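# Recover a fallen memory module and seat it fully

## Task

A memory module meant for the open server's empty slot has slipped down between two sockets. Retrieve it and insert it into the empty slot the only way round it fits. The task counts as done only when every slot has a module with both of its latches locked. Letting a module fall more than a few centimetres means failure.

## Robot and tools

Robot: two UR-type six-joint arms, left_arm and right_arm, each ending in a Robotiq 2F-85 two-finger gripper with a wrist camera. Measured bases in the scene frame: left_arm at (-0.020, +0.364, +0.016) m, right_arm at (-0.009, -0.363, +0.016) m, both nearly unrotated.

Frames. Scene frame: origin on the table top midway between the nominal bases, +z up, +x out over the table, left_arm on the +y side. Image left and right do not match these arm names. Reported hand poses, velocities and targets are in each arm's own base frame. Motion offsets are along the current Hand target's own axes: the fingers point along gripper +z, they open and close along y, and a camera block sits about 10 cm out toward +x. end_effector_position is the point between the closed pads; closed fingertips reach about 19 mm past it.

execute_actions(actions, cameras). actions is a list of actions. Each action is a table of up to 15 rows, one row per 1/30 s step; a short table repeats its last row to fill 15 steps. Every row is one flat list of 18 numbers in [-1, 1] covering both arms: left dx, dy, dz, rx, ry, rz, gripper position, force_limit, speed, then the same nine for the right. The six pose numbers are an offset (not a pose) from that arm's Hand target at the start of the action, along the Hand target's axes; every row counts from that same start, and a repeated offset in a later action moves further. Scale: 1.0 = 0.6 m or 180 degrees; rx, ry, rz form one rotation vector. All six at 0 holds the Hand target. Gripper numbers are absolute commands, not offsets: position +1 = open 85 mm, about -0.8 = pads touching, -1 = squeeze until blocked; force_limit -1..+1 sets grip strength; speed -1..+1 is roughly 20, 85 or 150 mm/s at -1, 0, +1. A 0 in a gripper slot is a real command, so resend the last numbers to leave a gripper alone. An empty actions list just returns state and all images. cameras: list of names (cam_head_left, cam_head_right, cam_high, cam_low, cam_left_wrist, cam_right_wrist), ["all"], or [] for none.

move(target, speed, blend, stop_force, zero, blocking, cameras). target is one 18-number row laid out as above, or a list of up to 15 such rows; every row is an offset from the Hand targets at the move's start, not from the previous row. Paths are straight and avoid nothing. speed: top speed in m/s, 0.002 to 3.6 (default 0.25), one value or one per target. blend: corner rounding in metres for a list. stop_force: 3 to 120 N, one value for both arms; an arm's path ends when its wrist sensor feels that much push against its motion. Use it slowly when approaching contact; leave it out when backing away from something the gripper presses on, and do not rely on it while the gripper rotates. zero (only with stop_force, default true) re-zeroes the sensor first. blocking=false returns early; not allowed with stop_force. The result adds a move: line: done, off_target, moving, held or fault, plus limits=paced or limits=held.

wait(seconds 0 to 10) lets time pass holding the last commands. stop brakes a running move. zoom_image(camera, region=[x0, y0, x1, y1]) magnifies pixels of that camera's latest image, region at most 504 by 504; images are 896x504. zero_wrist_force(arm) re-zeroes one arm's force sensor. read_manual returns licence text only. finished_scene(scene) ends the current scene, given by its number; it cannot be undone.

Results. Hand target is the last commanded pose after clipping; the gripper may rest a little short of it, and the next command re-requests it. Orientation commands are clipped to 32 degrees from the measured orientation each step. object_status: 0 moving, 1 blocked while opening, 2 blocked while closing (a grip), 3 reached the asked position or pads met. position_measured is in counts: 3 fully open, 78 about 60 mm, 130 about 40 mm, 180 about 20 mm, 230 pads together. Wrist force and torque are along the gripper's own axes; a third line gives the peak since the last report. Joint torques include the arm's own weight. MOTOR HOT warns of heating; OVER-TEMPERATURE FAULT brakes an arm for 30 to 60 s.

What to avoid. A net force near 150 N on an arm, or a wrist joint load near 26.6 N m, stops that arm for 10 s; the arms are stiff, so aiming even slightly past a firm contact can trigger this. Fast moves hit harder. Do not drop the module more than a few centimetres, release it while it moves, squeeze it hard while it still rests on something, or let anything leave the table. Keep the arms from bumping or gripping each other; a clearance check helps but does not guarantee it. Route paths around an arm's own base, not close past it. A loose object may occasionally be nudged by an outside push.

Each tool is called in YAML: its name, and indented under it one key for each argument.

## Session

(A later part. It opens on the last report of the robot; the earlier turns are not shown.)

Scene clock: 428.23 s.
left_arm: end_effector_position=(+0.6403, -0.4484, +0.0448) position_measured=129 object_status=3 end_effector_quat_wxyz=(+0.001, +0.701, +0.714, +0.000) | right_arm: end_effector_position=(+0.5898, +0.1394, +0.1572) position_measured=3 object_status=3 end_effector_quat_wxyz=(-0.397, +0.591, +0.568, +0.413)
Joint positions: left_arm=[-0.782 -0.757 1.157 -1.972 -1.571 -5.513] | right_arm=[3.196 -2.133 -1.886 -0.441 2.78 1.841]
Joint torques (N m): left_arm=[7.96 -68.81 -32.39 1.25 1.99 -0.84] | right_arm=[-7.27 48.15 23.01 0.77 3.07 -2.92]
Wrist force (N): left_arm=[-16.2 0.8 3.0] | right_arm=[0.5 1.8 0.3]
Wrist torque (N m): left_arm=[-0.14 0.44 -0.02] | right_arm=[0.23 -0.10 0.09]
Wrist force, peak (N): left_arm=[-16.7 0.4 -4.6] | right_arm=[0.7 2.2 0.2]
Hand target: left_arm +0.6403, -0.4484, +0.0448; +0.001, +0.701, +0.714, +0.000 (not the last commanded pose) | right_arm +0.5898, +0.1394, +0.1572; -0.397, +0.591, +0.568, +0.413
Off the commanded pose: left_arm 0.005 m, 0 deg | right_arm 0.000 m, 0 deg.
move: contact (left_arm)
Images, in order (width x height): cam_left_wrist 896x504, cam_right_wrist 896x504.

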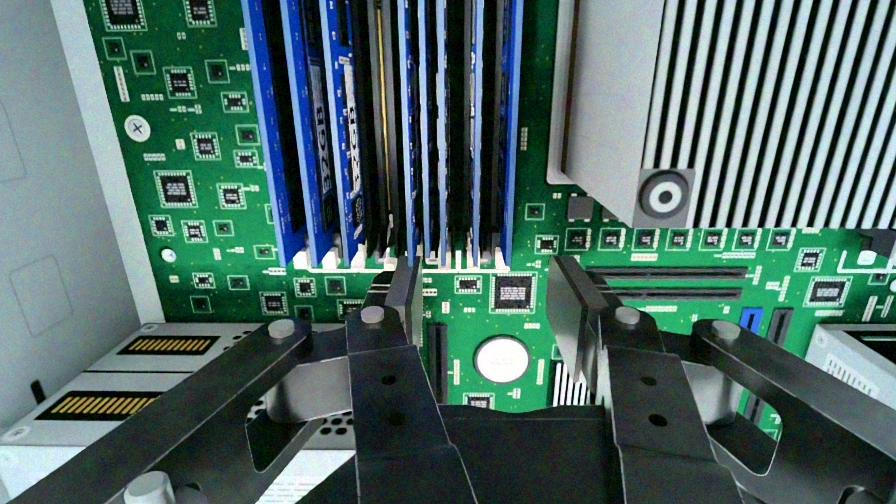

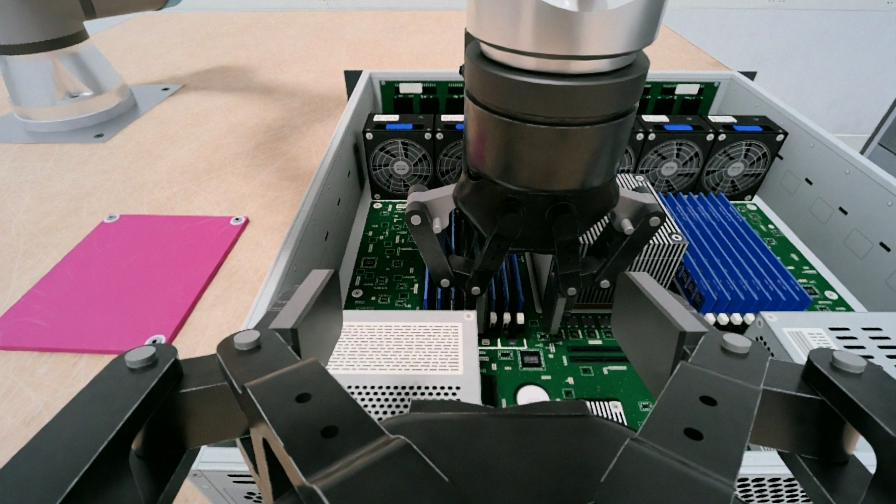

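move:
  target:
    - [-0.001,0,-0.003,0,0,0,0,-0.5,0,0,0,0,0,0,0,1,-0.5,0]
    - [-0.0022,0,-0.006,0,0,0,0,-0.5,0,0,0,0,0,0,0,1,-0.5,0]
  speed: 0.03
  cameras: ["cam_left_wrist"]

zoom_image:
  camera: "cam_left_wrist"
  region: [360, 200, 540, 320]

Scene clock: 438.97 s.
left_arm: end_effector_position=(+0.6404, -0.4496, +0.0482) position_measured=129 object_status=3 end_effector_quat_wxyz=(+0.001, +0.701, +0.714, +0.000) | right_arm: end_effector_position=(+0.5898, +0.1394, +0.1572) position_measured=3 object_status=3 end_effector_quat_wxyz=(-0.397, +0.591, +0.568, +0.413)
Joint positions: left_arm=[-0.783 -0.759 1.151 -1.964 -1.571 -5.514] | right_arm=[3.196 -2.133 -1.886 -0.441 2.78 1.841]
Joint torques (N m): left_arm=[-9.11 -67.42 -36.28 -0.58 1.33 -1.45] | right_arm=[-7.06 48.19 23.33 0.84 3.22 -2.83]
Wrist force (N): left_arm=[0.1 -0.4 1.5] | right_arm=[0.5 1.9 0.3]
Wrist torque (N m): left_arm=[-0.10 0.16 0.26] | right_arm=[0.25 -0.12 0.09]
Wrist force, peak (N): left_arm=[-16.9 0.7 4.6] | right_arm=[0.7 2.1 0.4]
Hand target: left_arm +0.6404, -0.4497, +0.0484; +0.001, +0.701, +0.714, +0.000 | right_arm +0.5898, +0.1394, +0.1572; -0.397, +0.591, +0.568, +0.413
Off the commanded pose: left_arm 0.000 m, 0 deg | right_arm 0.000 m, 0 deg.
move: done
Images, in order (width x height): cam_left_wrist 896x504.

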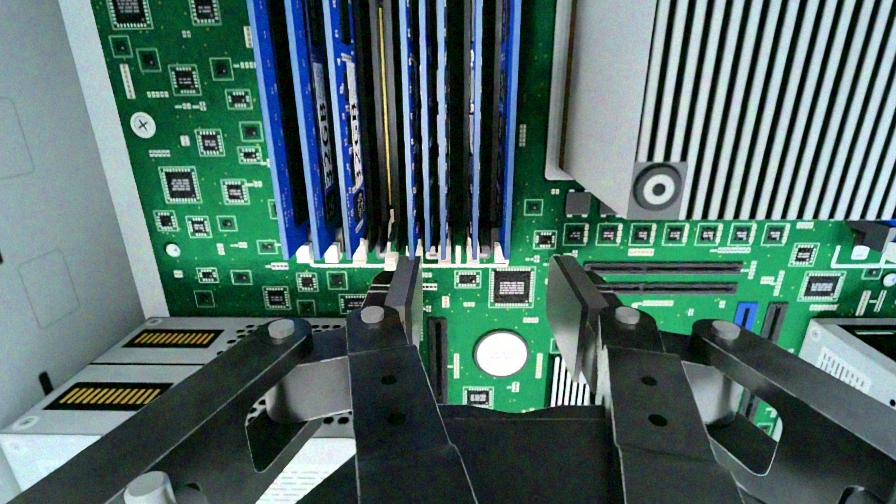

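Scaled by 2.800 from the camera's 896x504 image, which has a finer 1280x720 frame.

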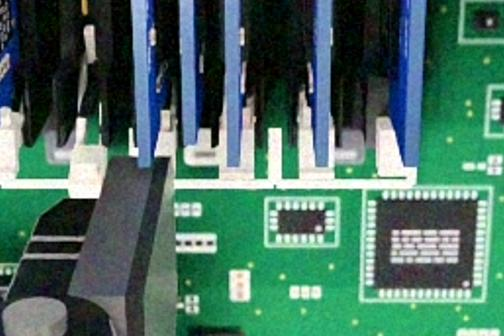

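move:
  target: [0,0,0.012,0,0,0,0,-0.5,0,0,0,0,0,0,0,1,-0.5,0]
  speed: 0.01
  stop_force: 7
  cameras: ["cam_left_wrist"]

Scene clock: 460.17 s.
left_arm: end_effector_position=(+0.6404, -0.4497, +0.0445) position_measured=129 object_status=3 end_effector_quat_wxyz=(+0.001, +0.701, +0.714, +0.000) | right_arm: end_effector_position=(+0.5898, +0.1394, +0.1572) position_measured=3 object_status=3 end_effector_quat_wxyz=(-0.397, +0.591, +0.568, +0.413)
Joint positions: left_arm=[-0.784 -0.755 1.154 -1.971 -1.571 -5.514] | right_arm=[3.196 -2.133 -1.886 -0.441 2.78 1.841]
Joint torques (N m): left_arm=[0.39 -64.84 -32.57 -0.22 1.2 -1.63] | right_arm=[-7.3 47.71 23.71 0.84 3.04 -2.93]
Wrist force (N): left_arm=[-1.1 -0.1 -2.8] | right_arm=[0.6 1.6 0.5]
Wrist torque (N m): left_arm=[0.01 0.19 0.24] | right_arm=[0.21 -0.12 0.08]
Wrist force, peak (N): left_arm=[-2.9 -0.4 -10.8] | right_arm=[0.5 2.1 0.3]
Hand target: left_arm +0.6404, -0.4497, +0.0445; +0.001, +0.701, +0.714, +0.000 (not the last commanded pose) | right_arm +0.5898, +0.1394, +0.1572; -0.397, +0.591, +0.568, +0.413
Off the commanded pose: left_arm 0.003 m, 0 deg | right_arm 0.000 m, 0 deg.
move: contact (left_arm)
Images, in order (width x height): cam_left_wrist 896x504.

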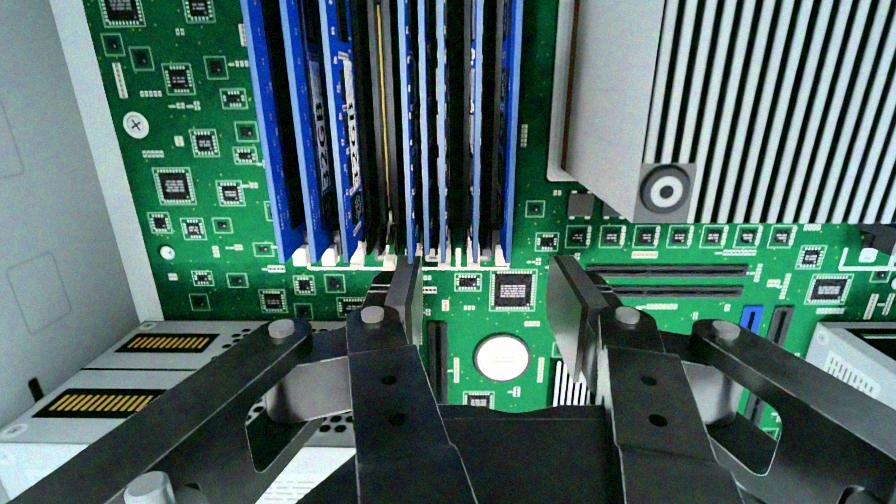

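move:
  target:
    - [-0.0025,0,0.0058,0,0,0,0,-0.5,0,0,0,0,0,0,0,1,-0.5,0]
    - [-0.0115,0,0.0108,0,0,0,0,-0.5,0,0,0,0,0,0,0,1,-0.5,0]
  speed: 0.015
  stop_force: 45
  cameras: ["cam_left_wrist"]

move:
  target: [0,0,-0.055,0,0,0,0,-0.5,0,0,0,0,0,0,0,1,-0.5,0]
  speed: 0.06
  cameras: ["cam_left_wrist","cam_right_wrist"]

zoom_image:
  camera: "cam_left_wrist"
  region: [340, 150, 520, 300]

zoom_image:
  camera: "cam_right_wrist"
  region: [430, 230, 570, 350]

Scene clock: 473.23 s.
left_arm: end_effector_position=(+0.6405, -0.4566, +0.0380) position_measured=129 object_status=3 end_effector_quat_wxyz=(+0.001, +0.701, +0.714, +0.000) | right_arm: end_effector_position=(+0.5898, +0.1394, +0.1572) position_measured=3 object_status=3 end_effector_quat_wxyz=(-0.397, +0.591, +0.568, +0.413)
Joint positions: left_arm=[-0.79 -0.738 1.141 -1.975 -1.571 -5.521] | right_arm=[3.196 -2.133 -1.886 -0.441 2.78 1.841]
Joint torques (N m): left_arm=[-7.02 -36.03 -27.76 1.47 2.2 -1.52] | right_arm=[-6.64 47.73 23.01 0.82 3.18 -2.87]
Wrist force (N): left_arm=[-4.6 -0.4 -14.4] | right_arm=[0.7 1.6 0.4]
Wrist torque (N m): left_arm=[0.21 0.36 0.18] | right_arm=[0.20 -0.12 0.09]
Wrist force, peak (N): left_arm=[-1.7 -3.4 -18.6] | right_arm=[0.7 2.1 0.4]
Hand target: left_arm +0.6405, -0.4566, +0.0380; +0.001, +0.701, +0.714, +0.000 | right_arm +0.5898, +0.1394, +0.1572; -0.397, +0.591, +0.568, +0.413
Off the commanded pose: left_arm 0.000 m, 0 deg | right_arm 0.000 m, 0 deg.
move: done
Images, in order (width x height): cam_left_wrist 896x504.

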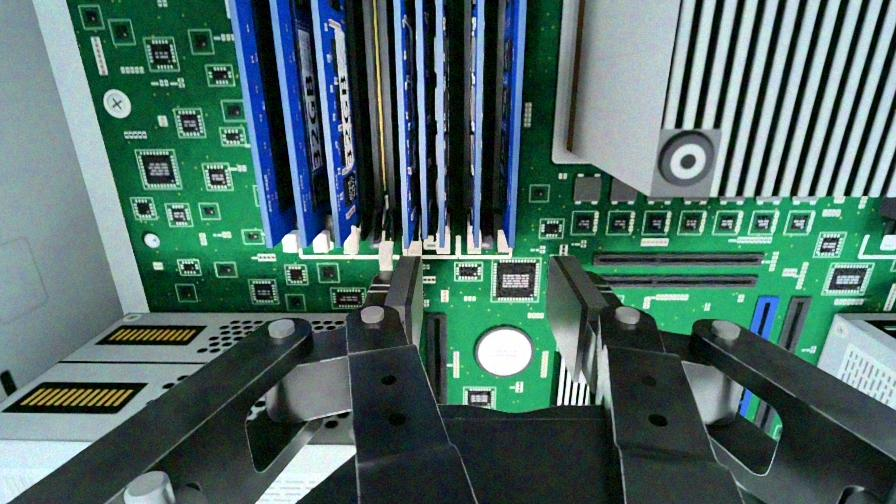

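Scene clock: 474.30 s.
left_arm: end_effector_position=(+0.6405, -0.4566, +0.0708) position_measured=129 object_status=3 end_effector_quat_wxyz=(+0.001, +0.701, +0.714, +0.000) | right_arm: end_effector_position=(+0.5898, +0.1394, +0.1572) position_measured=3 object_status=3 end_effector_quat_wxyz=(-0.397, +0.591, +0.568, +0.413)
Joint positions: left_arm=[-0.79 -0.77 1.109 -1.912 -1.571 -5.521] | right_arm=[3.196 -2.133 -1.886 -0.441 2.78 1.841]
Joint torques (N m): left_arm=[-5.68 -67.45 -37.59 -0.57 -0.45 -1.62] | right_arm=[-6.48 47.89 23.21 0.91 3.09 -2.85]
Wrist force (N): left_arm=[0.3 0.2 1.2] | right_arm=[0.5 1.7 0.5]
Wrist torque (N m): left_arm=[-0.03 0.14 0.27] | right_arm=[0.22 -0.11 0.09]
Wrist force, peak (N): left_arm=[-5.1 -0.4 -13.7] | right_arm=[0.5 2.1 0.4]
Hand target: left_arm +0.6405, -0.4566, +0.0710; +0.001, +0.701, +0.714, +0.000 | right_arm +0.5898, +0.1394, +0.1572; -0.397, +0.591, +0.568, +0.413
Off the commanded pose: left_arm 0.000 m, 0 deg | right_arm 0.000 m, 0 deg.
move: done
Images, in order (width x height): cam_left_wrist 896x504, cam_right_wrist 896x504.

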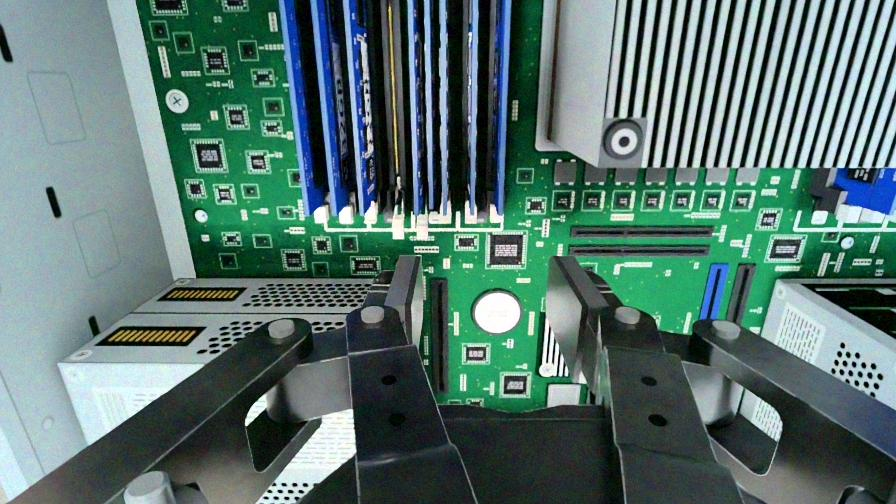

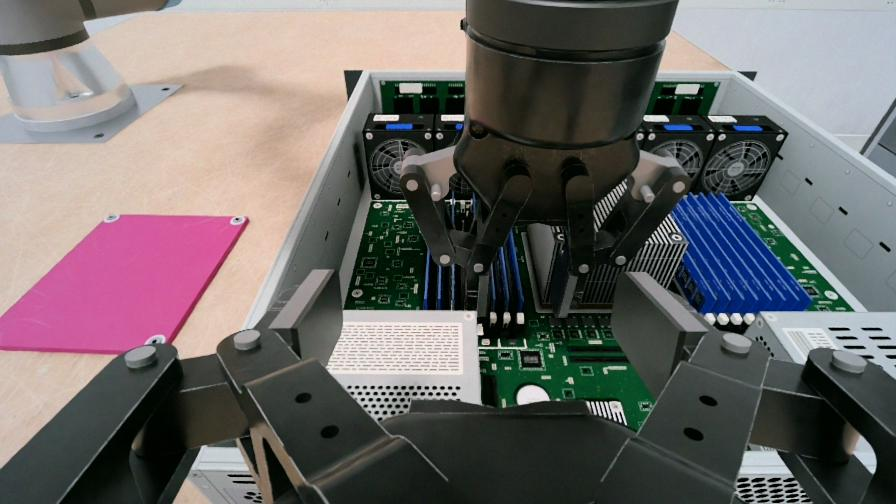

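Scaled by 2.800 from the camera's 896x504 image, which has a finer 1280x720 frame.

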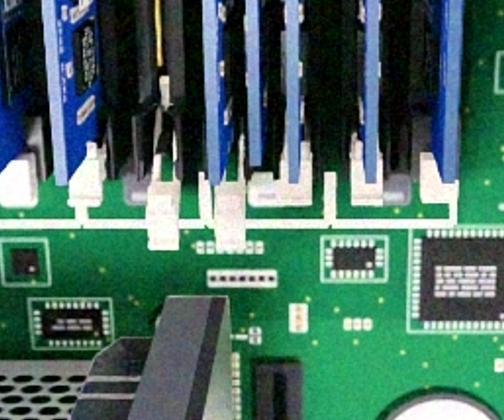

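Scaled by 3.600 from the camera's 896x504 image, which has a finer 1280x720 frame.

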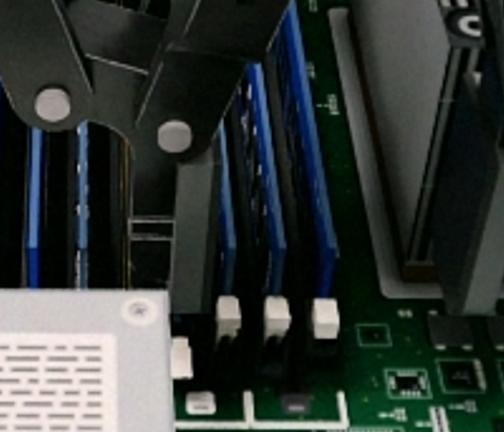

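move:
  target: [0.1468,-0.0387,-0.0317,0,0,0,-0.735,-0.5,0,0,0,0,0,0,0,1,-0.5,0]
  speed: 0.1
  cameras: ["cam_left_wrist","cam_right_wrist"]

zoom_image:
  camera: "cam_left_wrist"
  region: [400, 30, 580, 150]

zoom_image:
  camera: "cam_right_wrist"
  region: [410, 180, 560, 330]

Scene clock: 483.27 s.
left_arm: end_effector_position=(+0.6156, -0.3691, +0.0899) position_measured=221 object_status=3 end_effector_quat_wxyz=(+0.001, +0.701, +0.714, +0.000) | right_arm: end_effector_position=(+0.5898, +0.1394, +0.1572) position_measured=3 object_status=3 end_effector_quat_wxyz=(-0.397, +0.591, +0.568, +0.413)
Joint positions: left_arm=[-0.727 -0.949 1.372 -1.996 -1.571 -5.458] | right_arm=[3.196 -2.133 -1.886 -0.441 2.78 1.841]
Joint torques (N m): left_arm=[6.9 -61.51 -10.1 -5.4 0.45 1.69] | right_arm=[-6.04 47.6 23.16 0.87 3.04 -2.85]
Wrist force (N): left_arm=[0.4 -0.3 1.1] | right_arm=[0.8 1.7 0.2]
Wrist torque (N m): left_arm=[-0.09 0.11 0.12] | right_arm=[0.22 -0.14 0.08]
Wrist force, peak (N): left_arm=[-0.7 -0.4 1.7] | right_arm=[0.6 2.0 0.4]
Hand target: left_arm +0.6156, -0.3689, +0.0899; +0.001, +0.701, +0.714, +0.000 | right_arm +0.5898, +0.1394, +0.1572; -0.397, +0.591, +0.568, +0.413
Off the commanded pose: left_arm 0.000 m, 0 deg | right_arm 0.000 m, 0 deg.
move: done
Images, in order (width x height): cam_left_wrist 896x504, cam_right_wrist 896x504.

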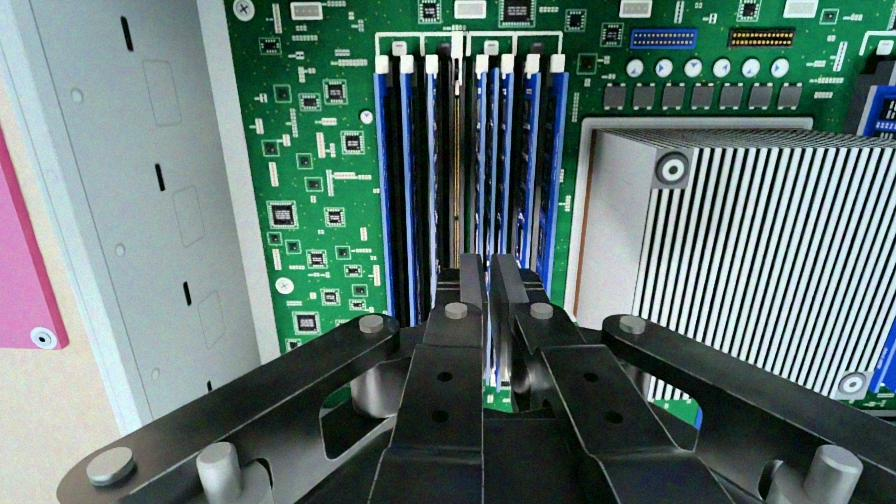

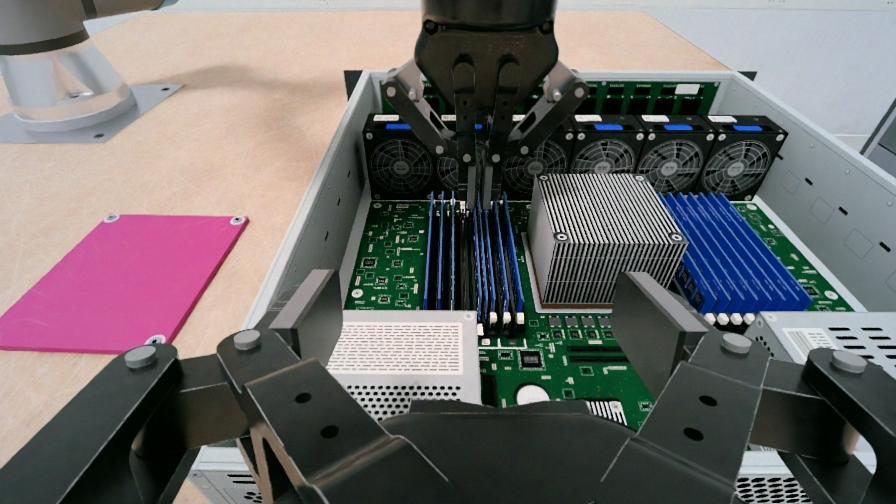

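Scaled by 2.800 from the camera's 896x504 image, which has a finer 1280x720 frame.

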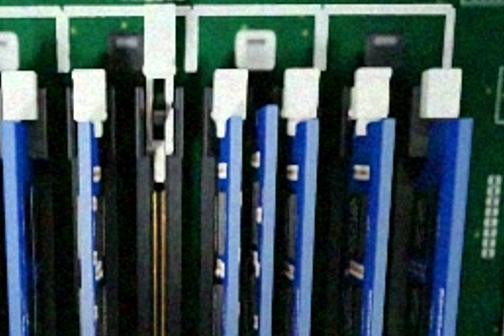

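Scaled by 3.360 from the camera's 896x504 image, which has a finer 1280x720 frame.

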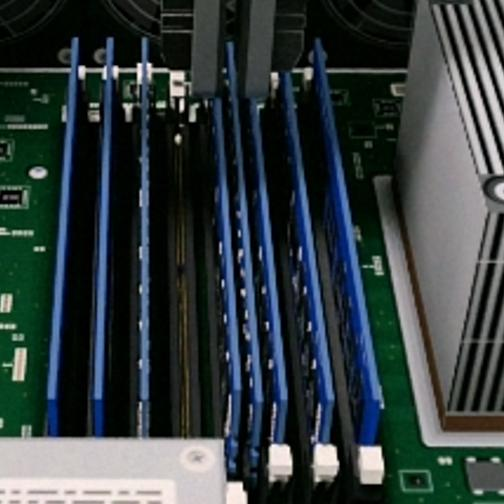

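move:
  target:
    - [0.1289,0,0.0,0,0,0,-1,-0.5,0,0,0,0,0,0,0,1,-0.5,0]
    - [0.1289,0,0.06,0,0,0,-1,-0.5,0,0,0,0,0,0,0,1,-0.5,0]
  speed: 0.1
  blend: [0.01,0]

move:
  target: [0,0,0.02,0,0,0,-1,-0.5,0,0,0,0,0,0,0,1,-0.5,0]
  speed: 0.01
  stop_force: 7

Scene clock: 502.10 s.
left_arm: end_effector_position=(+0.6142, -0.2916, +0.0540) position_measured=232 object_status=3 end_effector_quat_wxyz=(+0.001, +0.701, +0.714, +0.000) | right_arm: end_effector_position=(+0.5898, +0.1394, +0.1572) position_measured=3 object_status=3 end_effector_quat_wxyz=(-0.397, +0.591, +0.568, +0.413)
Joint positions: left_arm=[-0.641 -0.989 1.545 -2.128 -1.571 -5.372] | right_arm=[3.196 -2.133 -1.886 -0.441 2.78 1.841]
Joint torques (N m): left_arm=[6.86 -38.81 -9.62 -5.26 -1.01 1.59] | right_arm=[-6.12 47.76 23.23 0.89 3.13 -2.84]
Wrist force (N): left_arm=[0.1 -0.1 0.7] | right_arm=[0.5 1.8 0.3]
Wrist torque (N m): left_arm=[-0.07 0.16 0.12] | right_arm=[0.23 -0.09 0.08]
Wrist force, peak (N): left_arm=[0.4 -0.2 1.9] | right_arm=[0.6 2.1 0.2]
Hand target: left_arm +0.6142, -0.2916, +0.0538; +0.001, +0.701, +0.714, +0.000 | right_arm +0.5898, +0.1394, +0.1572; -0.397, +0.591, +0.568, +0.413
Off the commanded pose: left_arm 0.000 m, 0 deg | right_arm 0.000 m, 0 deg.
move: done

Scene clock: 504.23 s.
left_arm: end_effector_position=(+0.6143, -0.2916, +0.0458) position_measured=232 object_status=3 end_effector_quat_wxyz=(+0.001, +0.701, +0.714, +0.000) | right_arm: end_effector_position=(+0.5898, +0.1394, +0.1572) position_measured=3 object_status=3 end_effector_quat_wxyz=(-0.397, +0.591, +0.568, +0.413)
Joint positions: left_arm=[-0.641 -0.979 1.552 -2.145 -1.571 -5.371] | right_arm=[3.196 -2.133 -1.886 -0.441 2.78 1.841]
Joint torques (N m): left_arm=[-1.24 -54.73 -31.96 -0.66 -0.17 1.65] | right_arm=[-5.75 47.2 23.33 0.86 3.17 -2.79]
Wrist force (N): left_arm=[2.3 -0.1 -2.8] | right_arm=[0.3 1.5 0.3]
Wrist torque (N m): left_arm=[-0.05 0.11 0.12] | right_arm=[0.19 -0.09 0.09]
Wrist force, peak (N): left_arm=[3.6 -0.5 -9.5] | right_arm=[0.6 2.0 0.3]
Hand target: left_arm +0.6143, -0.2917, +0.0458; +0.001, +0.701, +0.714, +0.000 (not the last commanded pose) | right_arm +0.5898, +0.1394, +0.1572; -0.397, +0.591, +0.568, +0.413
Off the commanded pose: left_arm 0.004 m, 0 deg | right_arm 0.000 m, 0 deg.
move: contact (left_arm)

move:
  target:
    - [0.0025,0,0.0058,0,0,0,-1,-0.5,0,0,0,0,0,0,0,1,-0.5,0]
    - [0.0117,0,0.0108,0,0,0,-1,-0.5,0,0,0,0,0,0,0,1,-0.5,0]
  speed: 0.015
  stop_force: 45

move:
  target:
    - [0,0,-0.055,0,0,0,-1,-0.5,0,0,0,0,0,0,0,1,-0.5,0]
    - [-0.1405,0,-0.08,0,0,0,-0.735,-0.5,0,0,0,0,0,0,0,1,-0.5,0]
  speed: 0.1
  blend: [0.01,0]
  cameras: ["cam_left_wrist"]

zoom_image:
  camera: "cam_left_wrist"
  region: [400, 30, 580, 150]

Scene clock: 512.67 s.
left_arm: end_effector_position=(+0.6141, -0.2846, +0.0393) position_measured=232 object_status=3 end_effector_quat_wxyz=(+0.001, +0.701, +0.714, +0.000) | right_arm: end_effector_position=(+0.5898, +0.1394, +0.1572) position_measured=3 object_status=3 end_effector_quat_wxyz=(-0.397, +0.591, +0.568, +0.413)
Joint positions: left_arm=[-0.632 -0.977 1.568 -2.164 -1.571 -5.363] | right_arm=[3.196 -2.133 -1.886 -0.441 2.78 1.841]
Joint torques (N m): left_arm=[7.84 -55.65 -7.33 -4.95 -1.03 1.49] | right_arm=[-6 47.82 23.26 0.97 3.12 -2.81]
Wrist force (N): left_arm=[-0.6 -0.3 -2.0] | right_arm=[0.4 1.7 0.3]
Wrist torque (N m): left_arm=[-0.10 0.13 0.13] | right_arm=[0.21 -0.08 0.09]
Wrist force, peak (N): left_arm=[3.6 1.3 -17.4] | right_arm=[0.4 2.1 0.4]
Hand target: left_arm +0.6141, -0.2846, +0.0393; +0.001, +0.701, +0.714, +0.000 | right_arm +0.5898, +0.1394, +0.1572; -0.397, +0.591, +0.568, +0.413
Off the commanded pose: left_arm 0.000 m, 0 deg | right_arm 0.000 m, 0 deg.
move: done

Scene clock: 514.97 s.
left_arm: end_effector_position=(+0.6156, -0.3689, +0.0874) position_measured=221 object_status=3 end_effector_quat_wxyz=(+0.001, +0.701, +0.714, +0.000) | right_arm: end_effector_position=(+0.5898, +0.1394, +0.1572) position_measured=3 object_status=3 end_effector_quat_wxyz=(-0.397, +0.591, +0.568, +0.413)
Joint positions: left_arm=[-0.727 -0.947 1.376 -2.001 -1.571 -5.458] | right_arm=[3.196 -2.133 -1.886 -0.441 2.78 1.841]
Joint torques (N m): left_arm=[-10.24 -41.16 -35.66 -0.57 1.05 -1.7] | right_arm=[-5.63 47.44 23.62 1.1 3.08 -2.78]
Wrist force (N): left_arm=[0.3 -0.1 1.2] | right_arm=[0.6 1.7 0.2]
Wrist torque (N m): left_arm=[-0.06 0.12 0.28] | right_arm=[0.22 -0.12 0.09]
Wrist force, peak (N): left_arm=[0.2 0.0 2.2] | right_arm=[0.8 2.0 0.1]
Hand target: left_arm +0.6156, -0.3689, +0.0874; +0.001, +0.701, +0.714, +0.000 | right_arm +0.5898, +0.1394, +0.1572; -0.397, +0.591, +0.568, +0.413
Off the commanded pose: left_arm 0.000 m, 0 deg | right_arm 0.000 m, 0 deg.
move: done
Images, in order (width x height): cam_left_wrist 896x504.

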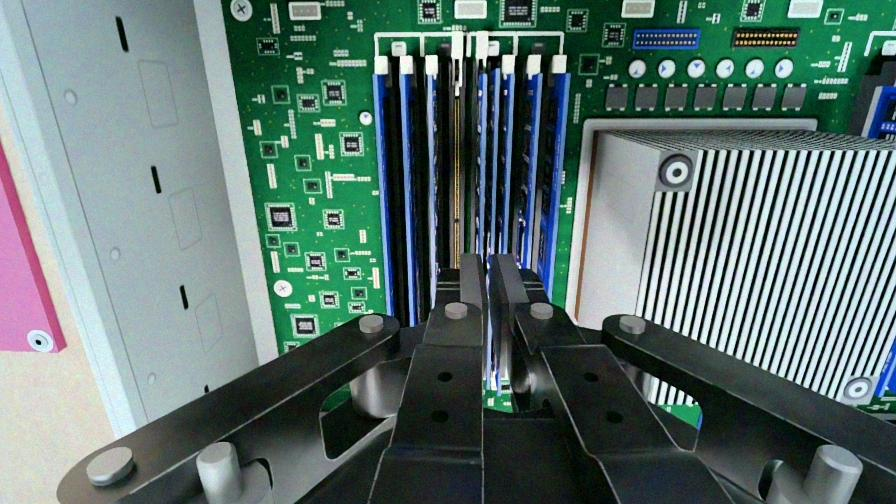

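Scaled by 2.800 from the camera's 896x504 image, which has a finer 1280x720 frame.

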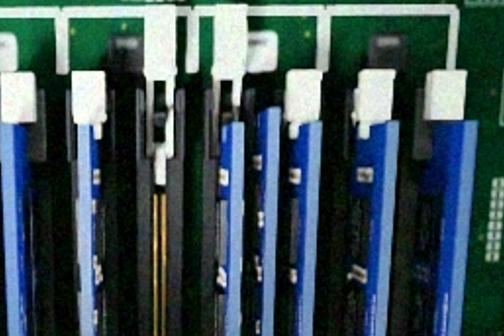

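move:
  target: [0,-0.0008,0.035,0,0,0,-0.735,-0.5,0,0,0,0,0,0,0,1,-0.5,0]
  speed: 0.05
  cameras: ["cam_left_wrist"]

zoom_image:
  camera: "cam_left_wrist"
  region: [430, 190, 550, 290]

Scene clock: 531.23 s.
left_arm: end_effector_position=(+0.6152, -0.3689, +0.0666) position_measured=221 object_status=3 end_effector_quat_wxyz=(+0.001, +0.701, +0.714, +0.000) | right_arm: end_effector_position=(+0.5898, +0.1394, +0.1572) position_measured=3 object_status=3 end_effector_quat_wxyz=(-0.397, +0.591, +0.568, +0.413)
Joint positions: left_arm=[-0.727 -0.926 1.399 -2.045 -1.571 -5.458] | right_arm=[3.196 -2.133 -1.886 -0.441 2.78 1.841]
Joint torques (N m): left_arm=[-10.12 -39.81 -9.38 -5.08 0.83 -1.6] | right_arm=[-5.19 47.13 23.06 1.01 3.14 -2.81]
Wrist force (N): left_arm=[0.4 -0.3 0.8] | right_arm=[0.3 1.4 0.2]
Wrist torque (N m): left_arm=[-0.10 0.11 0.28] | right_arm=[0.17 -0.06 0.09]
Wrist force, peak (N): left_arm=[0.3 -0.2 1.5] | right_arm=[0.4 2.1 0.3]
Hand target: left_arm +0.6152, -0.3689, +0.0664; +0.001, +0.701, +0.714, +0.000 | right_arm +0.5898, +0.1394, +0.1572; -0.397, +0.591, +0.568, +0.413
Off the commanded pose: left_arm 0.000 m, 0 deg | right_arm 0.000 m, 0 deg.
move: done
Images, in order (width x height): cam_left_wrist 896x504.

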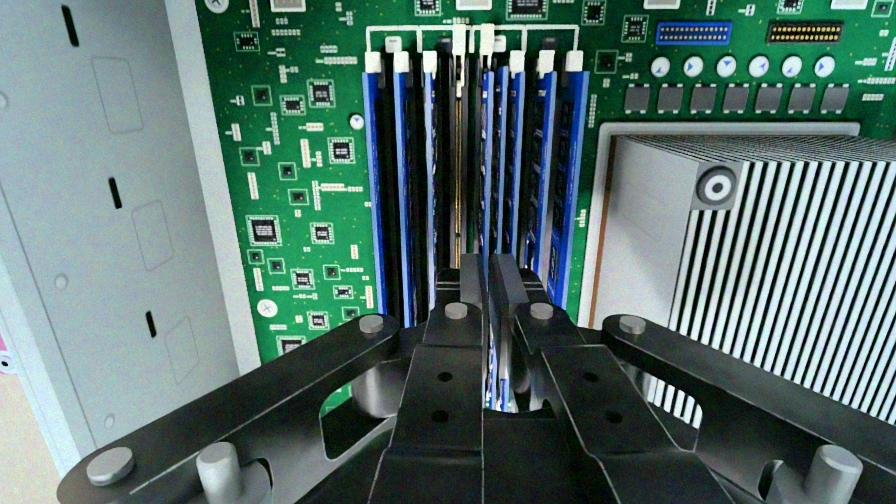

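Scaled by 4.200 from the camera's 896x504 image, which has a finer 1280x720 frame.

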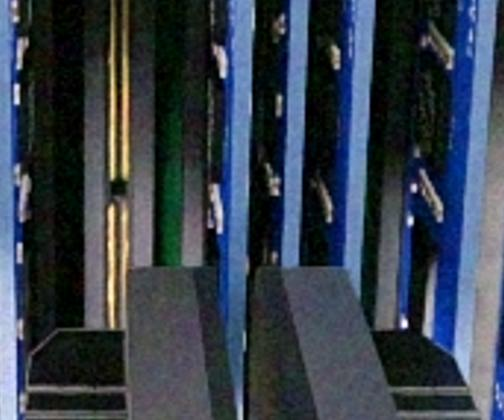

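move:
  target: [0,0.0005,0.0158,0,0,0,-0.735,-0.5,0,0,0,0,0,0,0,1,-0.5,0]
  speed: 0.012
  stop_force: 6
  cameras: ["cam_left_wrist","cam_right_wrist"]

zoom_image:
  camera: "cam_left_wrist"
  region: [430, 190, 550, 290]

zoom_image:
  camera: "cam_right_wrist"
  region: [420, 180, 540, 280]

Scene clock: 543.03 s.
left_arm: end_effector_position=(+0.6155, -0.3689, +0.0569) position_measured=221 object_status=3 end_effector_quat_wxyz=(+0.001, +0.701, +0.714, +0.000) | right_arm: end_effector_position=(+0.5898, +0.1394, +0.1572) position_measured=3 object_status=3 end_effector_quat_wxyz=(-0.397, +0.591, +0.568, +0.413)
Joint positions: left_arm=[-0.727 -0.914 1.407 -2.065 -1.571 -5.458] | right_arm=[3.196 -2.133 -1.886 -0.441 2.78 1.841]
Joint torques (N m): left_arm=[7.41 -41.48 -9.53 -5.3 0.88 1.52] | right_arm=[-5.65 47.55 23.69 1.04 3.17 -2.77]
Wrist force (N): left_arm=[0.3 -0.2 0.8] | right_arm=[0.6 1.7 0.2]
Wrist torque (N m): left_arm=[-0.07 0.12 0.25] | right_arm=[0.22 -0.11 0.09]
Wrist force, peak (N): left_arm=[0.2 -0.2 1.5] | right_arm=[0.3 2.0 0.4]
Hand target: left_arm +0.6155, -0.3689, +0.0569; +0.001, +0.701, +0.714, +0.000 | right_arm +0.5898, +0.1394, +0.1572; -0.397, +0.591, +0.568, +0.413
Off the commanded pose: left_arm 0.000 m, 0 deg | right_arm 0.000 m, 0 deg.
move: done
Images, in order (width x height): cam_left_wrist 896x504, cam_right_wrist 896x504.

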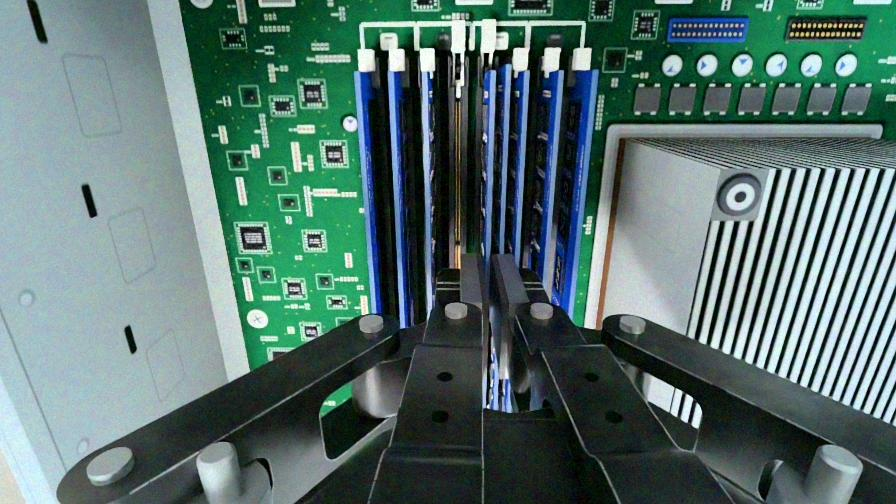

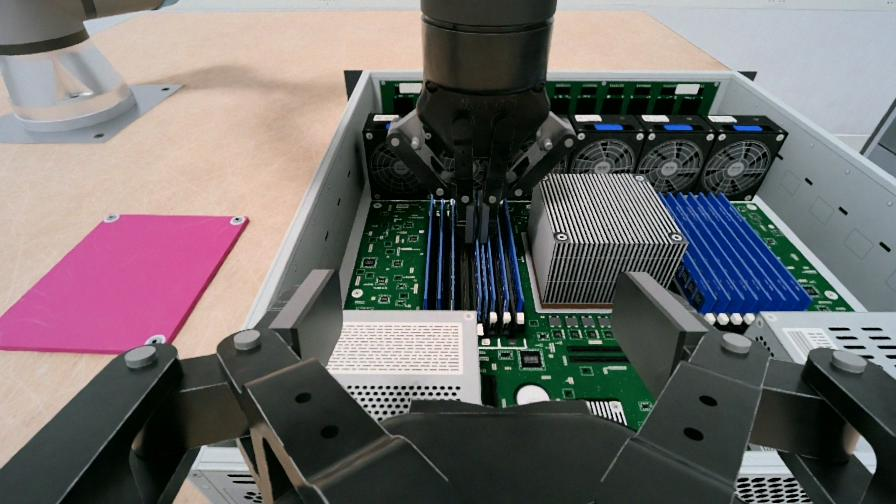

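Scaled by 4.200 from the camera's 896x504 image, which has a finer 1280x720 frame.

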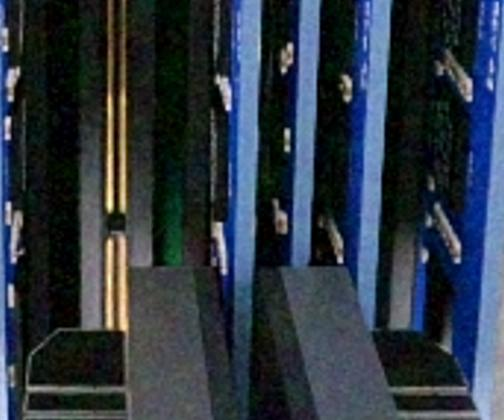

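Scaled by 4.200 from the camera's 896x504 image, which has a finer 1280x720 frame.

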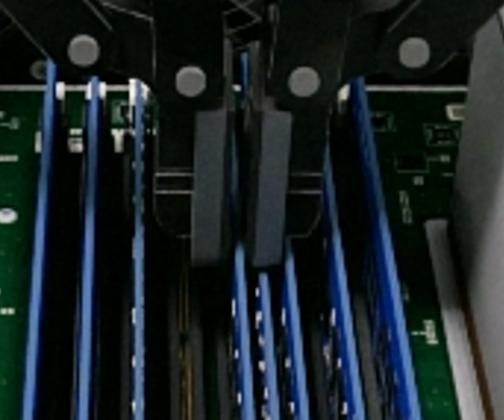

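move:
  target: [0,0,0,0,0,0,-1,-0.5,-1,0,0,0,0,0,0,1,-0.5,0]

move:
  target: [0,0,-0.015,0,0,0,-1,-0.5,-1,0,0,0,0,0,0,1,-0.5,0]
  speed: 0.015

move:
  target: [0,0,-0.06,0,0,0,-1,-0.5,-1,0,0,0,0,0,0,1,-0.5,0]
  speed: 0.05
  cameras: ["cam_left_wrist","cam_right_wrist"]

zoom_image:
  camera: "cam_right_wrist"
  region: [400, 130, 560, 330]

Scene clock: 550.17 s.
left_arm: end_effector_position=(+0.6155, -0.3689, +0.0569) position_measured=228 object_status=2 end_effector_quat_wxyz=(+0.001, +0.701, +0.714, +0.000) | right_arm: end_effector_position=(+0.5898, +0.1394, +0.1572) position_measured=3 object_status=3 end_effector_quat_wxyz=(-0.397, +0.591, +0.568, +0.413)
Joint positions: left_arm=[-0.727 -0.914 1.407 -2.065 -1.571 -5.458] | right_arm=[3.196 -2.133 -1.886 -0.441 2.78 1.841]
Joint torques (N m): left_arm=[6.63 -41.36 -9.17 -4.87 0.91 1.56] | right_arm=[-5.66 47.15 22.75 1.05 3.15 -2.71]
Wrist force (N): left_arm=[0.6 0.4 0.7] | right_arm=[0.4 1.7 0.2]
Wrist torque (N m): left_arm=[-0.08 0.09 0.24] | right_arm=[0.22 -0.10 0.09]
Wrist force, peak (N): left_arm=[0.4 -0.2 1.5] | right_arm=[0.6 1.9 0.1]
Hand target: left_arm +0.6155, -0.3689, +0.0569; +0.001, +0.701, +0.714, +0.000 | right_arm +0.5898, +0.1394, +0.1572; -0.397, +0.591, +0.568, +0.413
Off the commanded pose: left_arm 0.000 m, 0 deg | right_arm 0.000 m, 0 deg.
move: done

Scene clock: 551.10 s.
left_arm: end_effector_position=(+0.6155, -0.3689, +0.0658) position_measured=228 object_status=2 end_effector_quat_wxyz=(+0.001, +0.701, +0.714, +0.000) | right_arm: end_effector_position=(+0.5898, +0.1394, +0.1572) position_measured=3 object_status=3 end_effector_quat_wxyz=(-0.397, +0.591, +0.568, +0.413)
Joint positions: left_arm=[-0.727 -0.924 1.399 -2.047 -1.571 -5.458] | right_arm=[3.196 -2.133 -1.886 -0.441 2.78 1.841]
Joint torques (N m): left_arm=[6.02 -62.85 -36.38 -0.53 1.11 1.59] | right_arm=[-5.39 47.12 23.79 1.08 3.15 -2.78]
Wrist force (N): left_arm=[0.0 -0.3 1.3] | right_arm=[0.4 1.8 0.2]
Wrist torque (N m): left_arm=[-0.10 0.18 0.26] | right_arm=[0.23 -0.10 0.09]
Wrist force, peak (N): left_arm=[0.4 0.6 2.1] | right_arm=[0.3 2.0 0.2]
Hand target: left_arm +0.6155, -0.3689, +0.0659; +0.001, +0.701, +0.714, +0.000 | right_arm +0.5898, +0.1394, +0.1572; -0.397, +0.591, +0.568, +0.413
Off the commanded pose: left_arm 0.000 m, 0 deg | right_arm 0.000 m, 0 deg.
move: done

Scene clock: 552.33 s.
left_arm: end_effector_position=(+0.6154, -0.3689, +0.1018) position_measured=228 object_status=2 end_effector_quat_wxyz=(+0.001, +0.701, +0.714, +0.000) | right_arm: end_effector_position=(+0.5898, +0.1394, +0.1572) position_measured=3 object_status=3 end_effector_quat_wxyz=(-0.397, +0.591, +0.568, +0.413)
Joint positions: left_arm=[-0.727 -0.961 1.36 -1.971 -1.571 -5.458] | right_arm=[3.196 -2.133 -1.886 -0.441 2.78 1.841]
Joint torques (N m): left_arm=[4.44 -58.92 -35.55 -0.18 0.87 1.23] | right_arm=[-5.87 47.81 22.95 1.13 3.18 -2.9]
Wrist force (N): left_arm=[0.1 -0.1 1.5] | right_arm=[0.3 1.6 0.2]
Wrist torque (N m): left_arm=[-0.05 0.14 0.25] | right_arm=[0.20 -0.08 0.09]
Wrist force, peak (N): left_arm=[-0.1 0.0 1.8] | right_arm=[0.6 2.0 0.2]
Hand target: left_arm +0.6154, -0.3689, +0.1019; +0.001, +0.701, +0.714, +0.000 | right_arm +0.5898, +0.1394, +0.1572; -0.397, +0.591, +0.568, +0.413
Off the commanded pose: left_arm 0.000 m, 0 deg | right_arm 0.000 m, 0 deg.
move: done
Images, in order (width x height): cam_left_wrist 896x504, cam_right_wrist 896x504.

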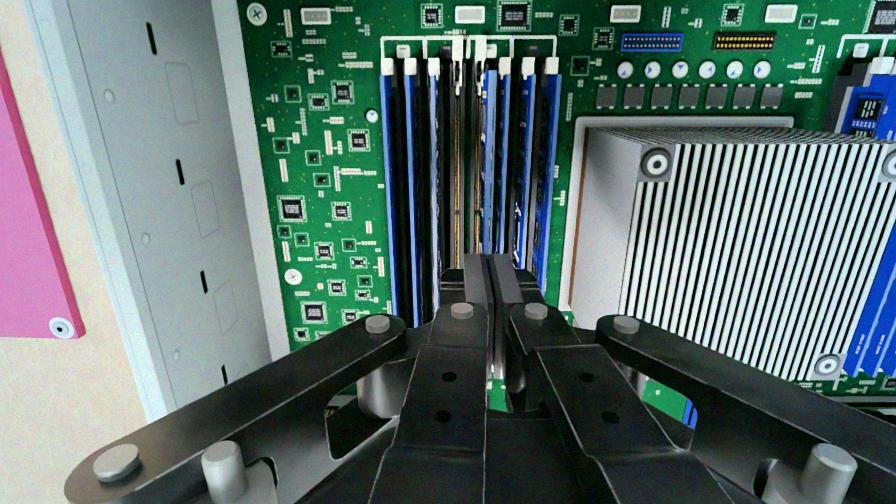

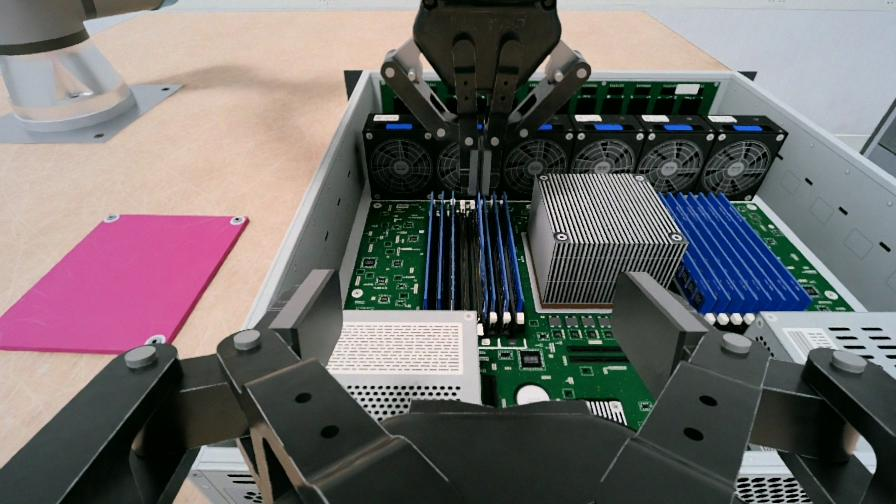

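Scaled by 2.520 from the camera's 896x504 image, which has a finer 1280x720 frame.

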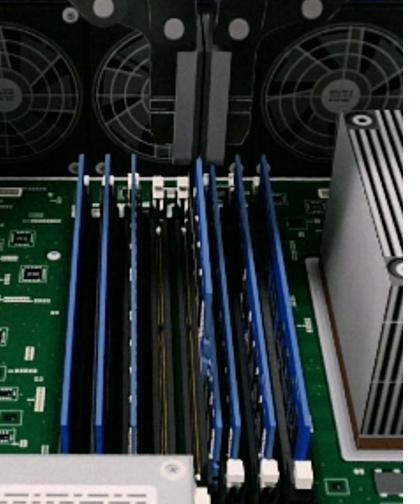

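move:
  target: [0,0,-0.06,0,0,0,-1,-0.5,-1,0,0,0,0,0,0,1,-0.5,0]
  speed: 0.08
  cameras: ["cam_left_wrist","cam_right_wrist"]

zoom_image:
  camera: "cam_right_wrist"
  region: [380, 80, 580, 330]

zoom_image:
  camera: "cam_left_wrist"
  region: [380, 0, 600, 300]

Scene clock: 565.27 s.
left_arm: end_effector_position=(+0.6154, -0.3688, +0.1378) position_measured=228 object_status=2 end_effector_quat_wxyz=(+0.001, +0.701, +0.714, +0.000) | right_arm: end_effector_position=(+0.5898, +0.1394, +0.1572) position_measured=3 object_status=3 end_effector_quat_wxyz=(-0.397, +0.591, +0.568, +0.413)
Joint positions: left_arm=[-0.727 -0.992 1.312 -1.893 -1.571 -5.458] | right_arm=[3.196 -2.133 -1.886 -0.441 2.78 1.841]
Joint torques (N m): left_arm=[-6.59 -60.41 -35.97 -0.58 0.62 -1.12] | right_arm=[-5.29 46.55 23.28 1.14 3.07 -2.79]
Wrist force (N): left_arm=[0.6 -0.1 1.0] | right_arm=[0.4 1.6 0.3]
Wrist torque (N m): left_arm=[-0.07 0.09 0.25] | right_arm=[0.20 -0.09 0.09]
Wrist force, peak (N): left_arm=[0.3 -0.6 2.3] | right_arm=[0.5 2.0 0.2]
Hand target: left_arm +0.6154, -0.3688, +0.1379; +0.001, +0.701, +0.714, +0.000 | right_arm +0.5898, +0.1394, +0.1572; -0.397, +0.591, +0.568, +0.413
Off the commanded pose: left_arm 0.000 m, 0 deg | right_arm 0.000 m, 0 deg.
move: done
Images, in order (width x height): cam_left_wrist 896x504, cam_right_wrist 896x504.

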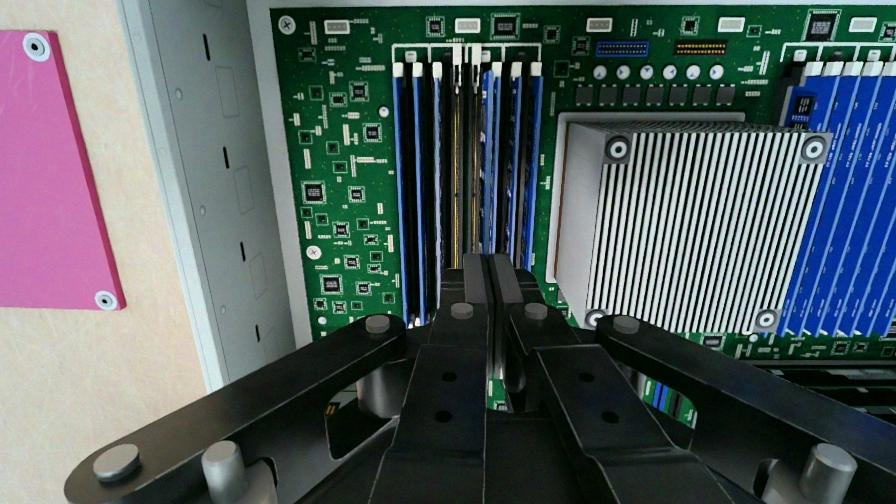

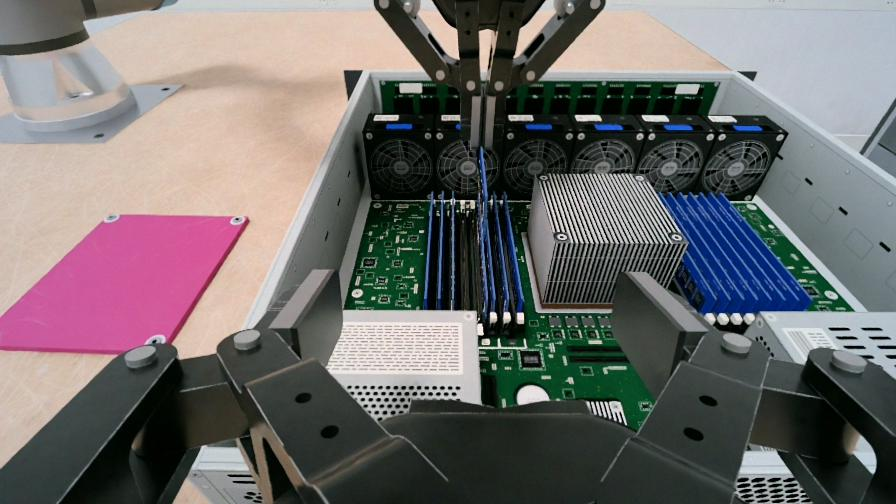

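Scaled by 2.016 from the camera's 896x504 image, which has a finer 1280x720 frame.

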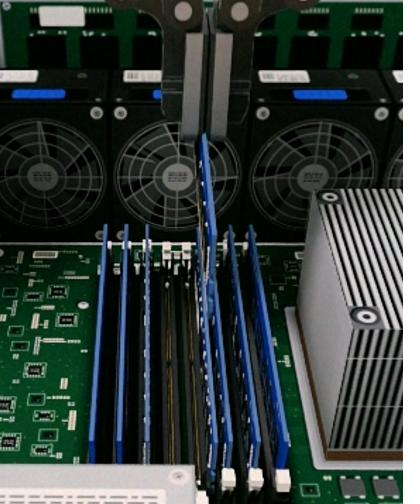

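Scaled by 1.680 from the camera's 896x504 image, which has a finer 1280x720 frame.

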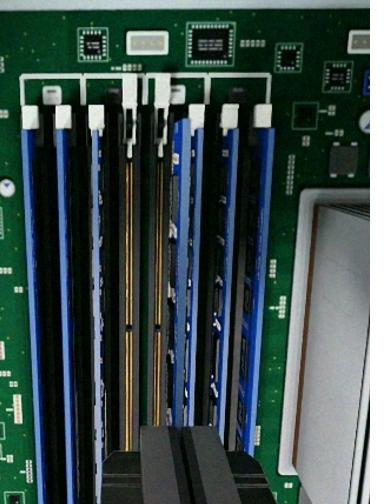

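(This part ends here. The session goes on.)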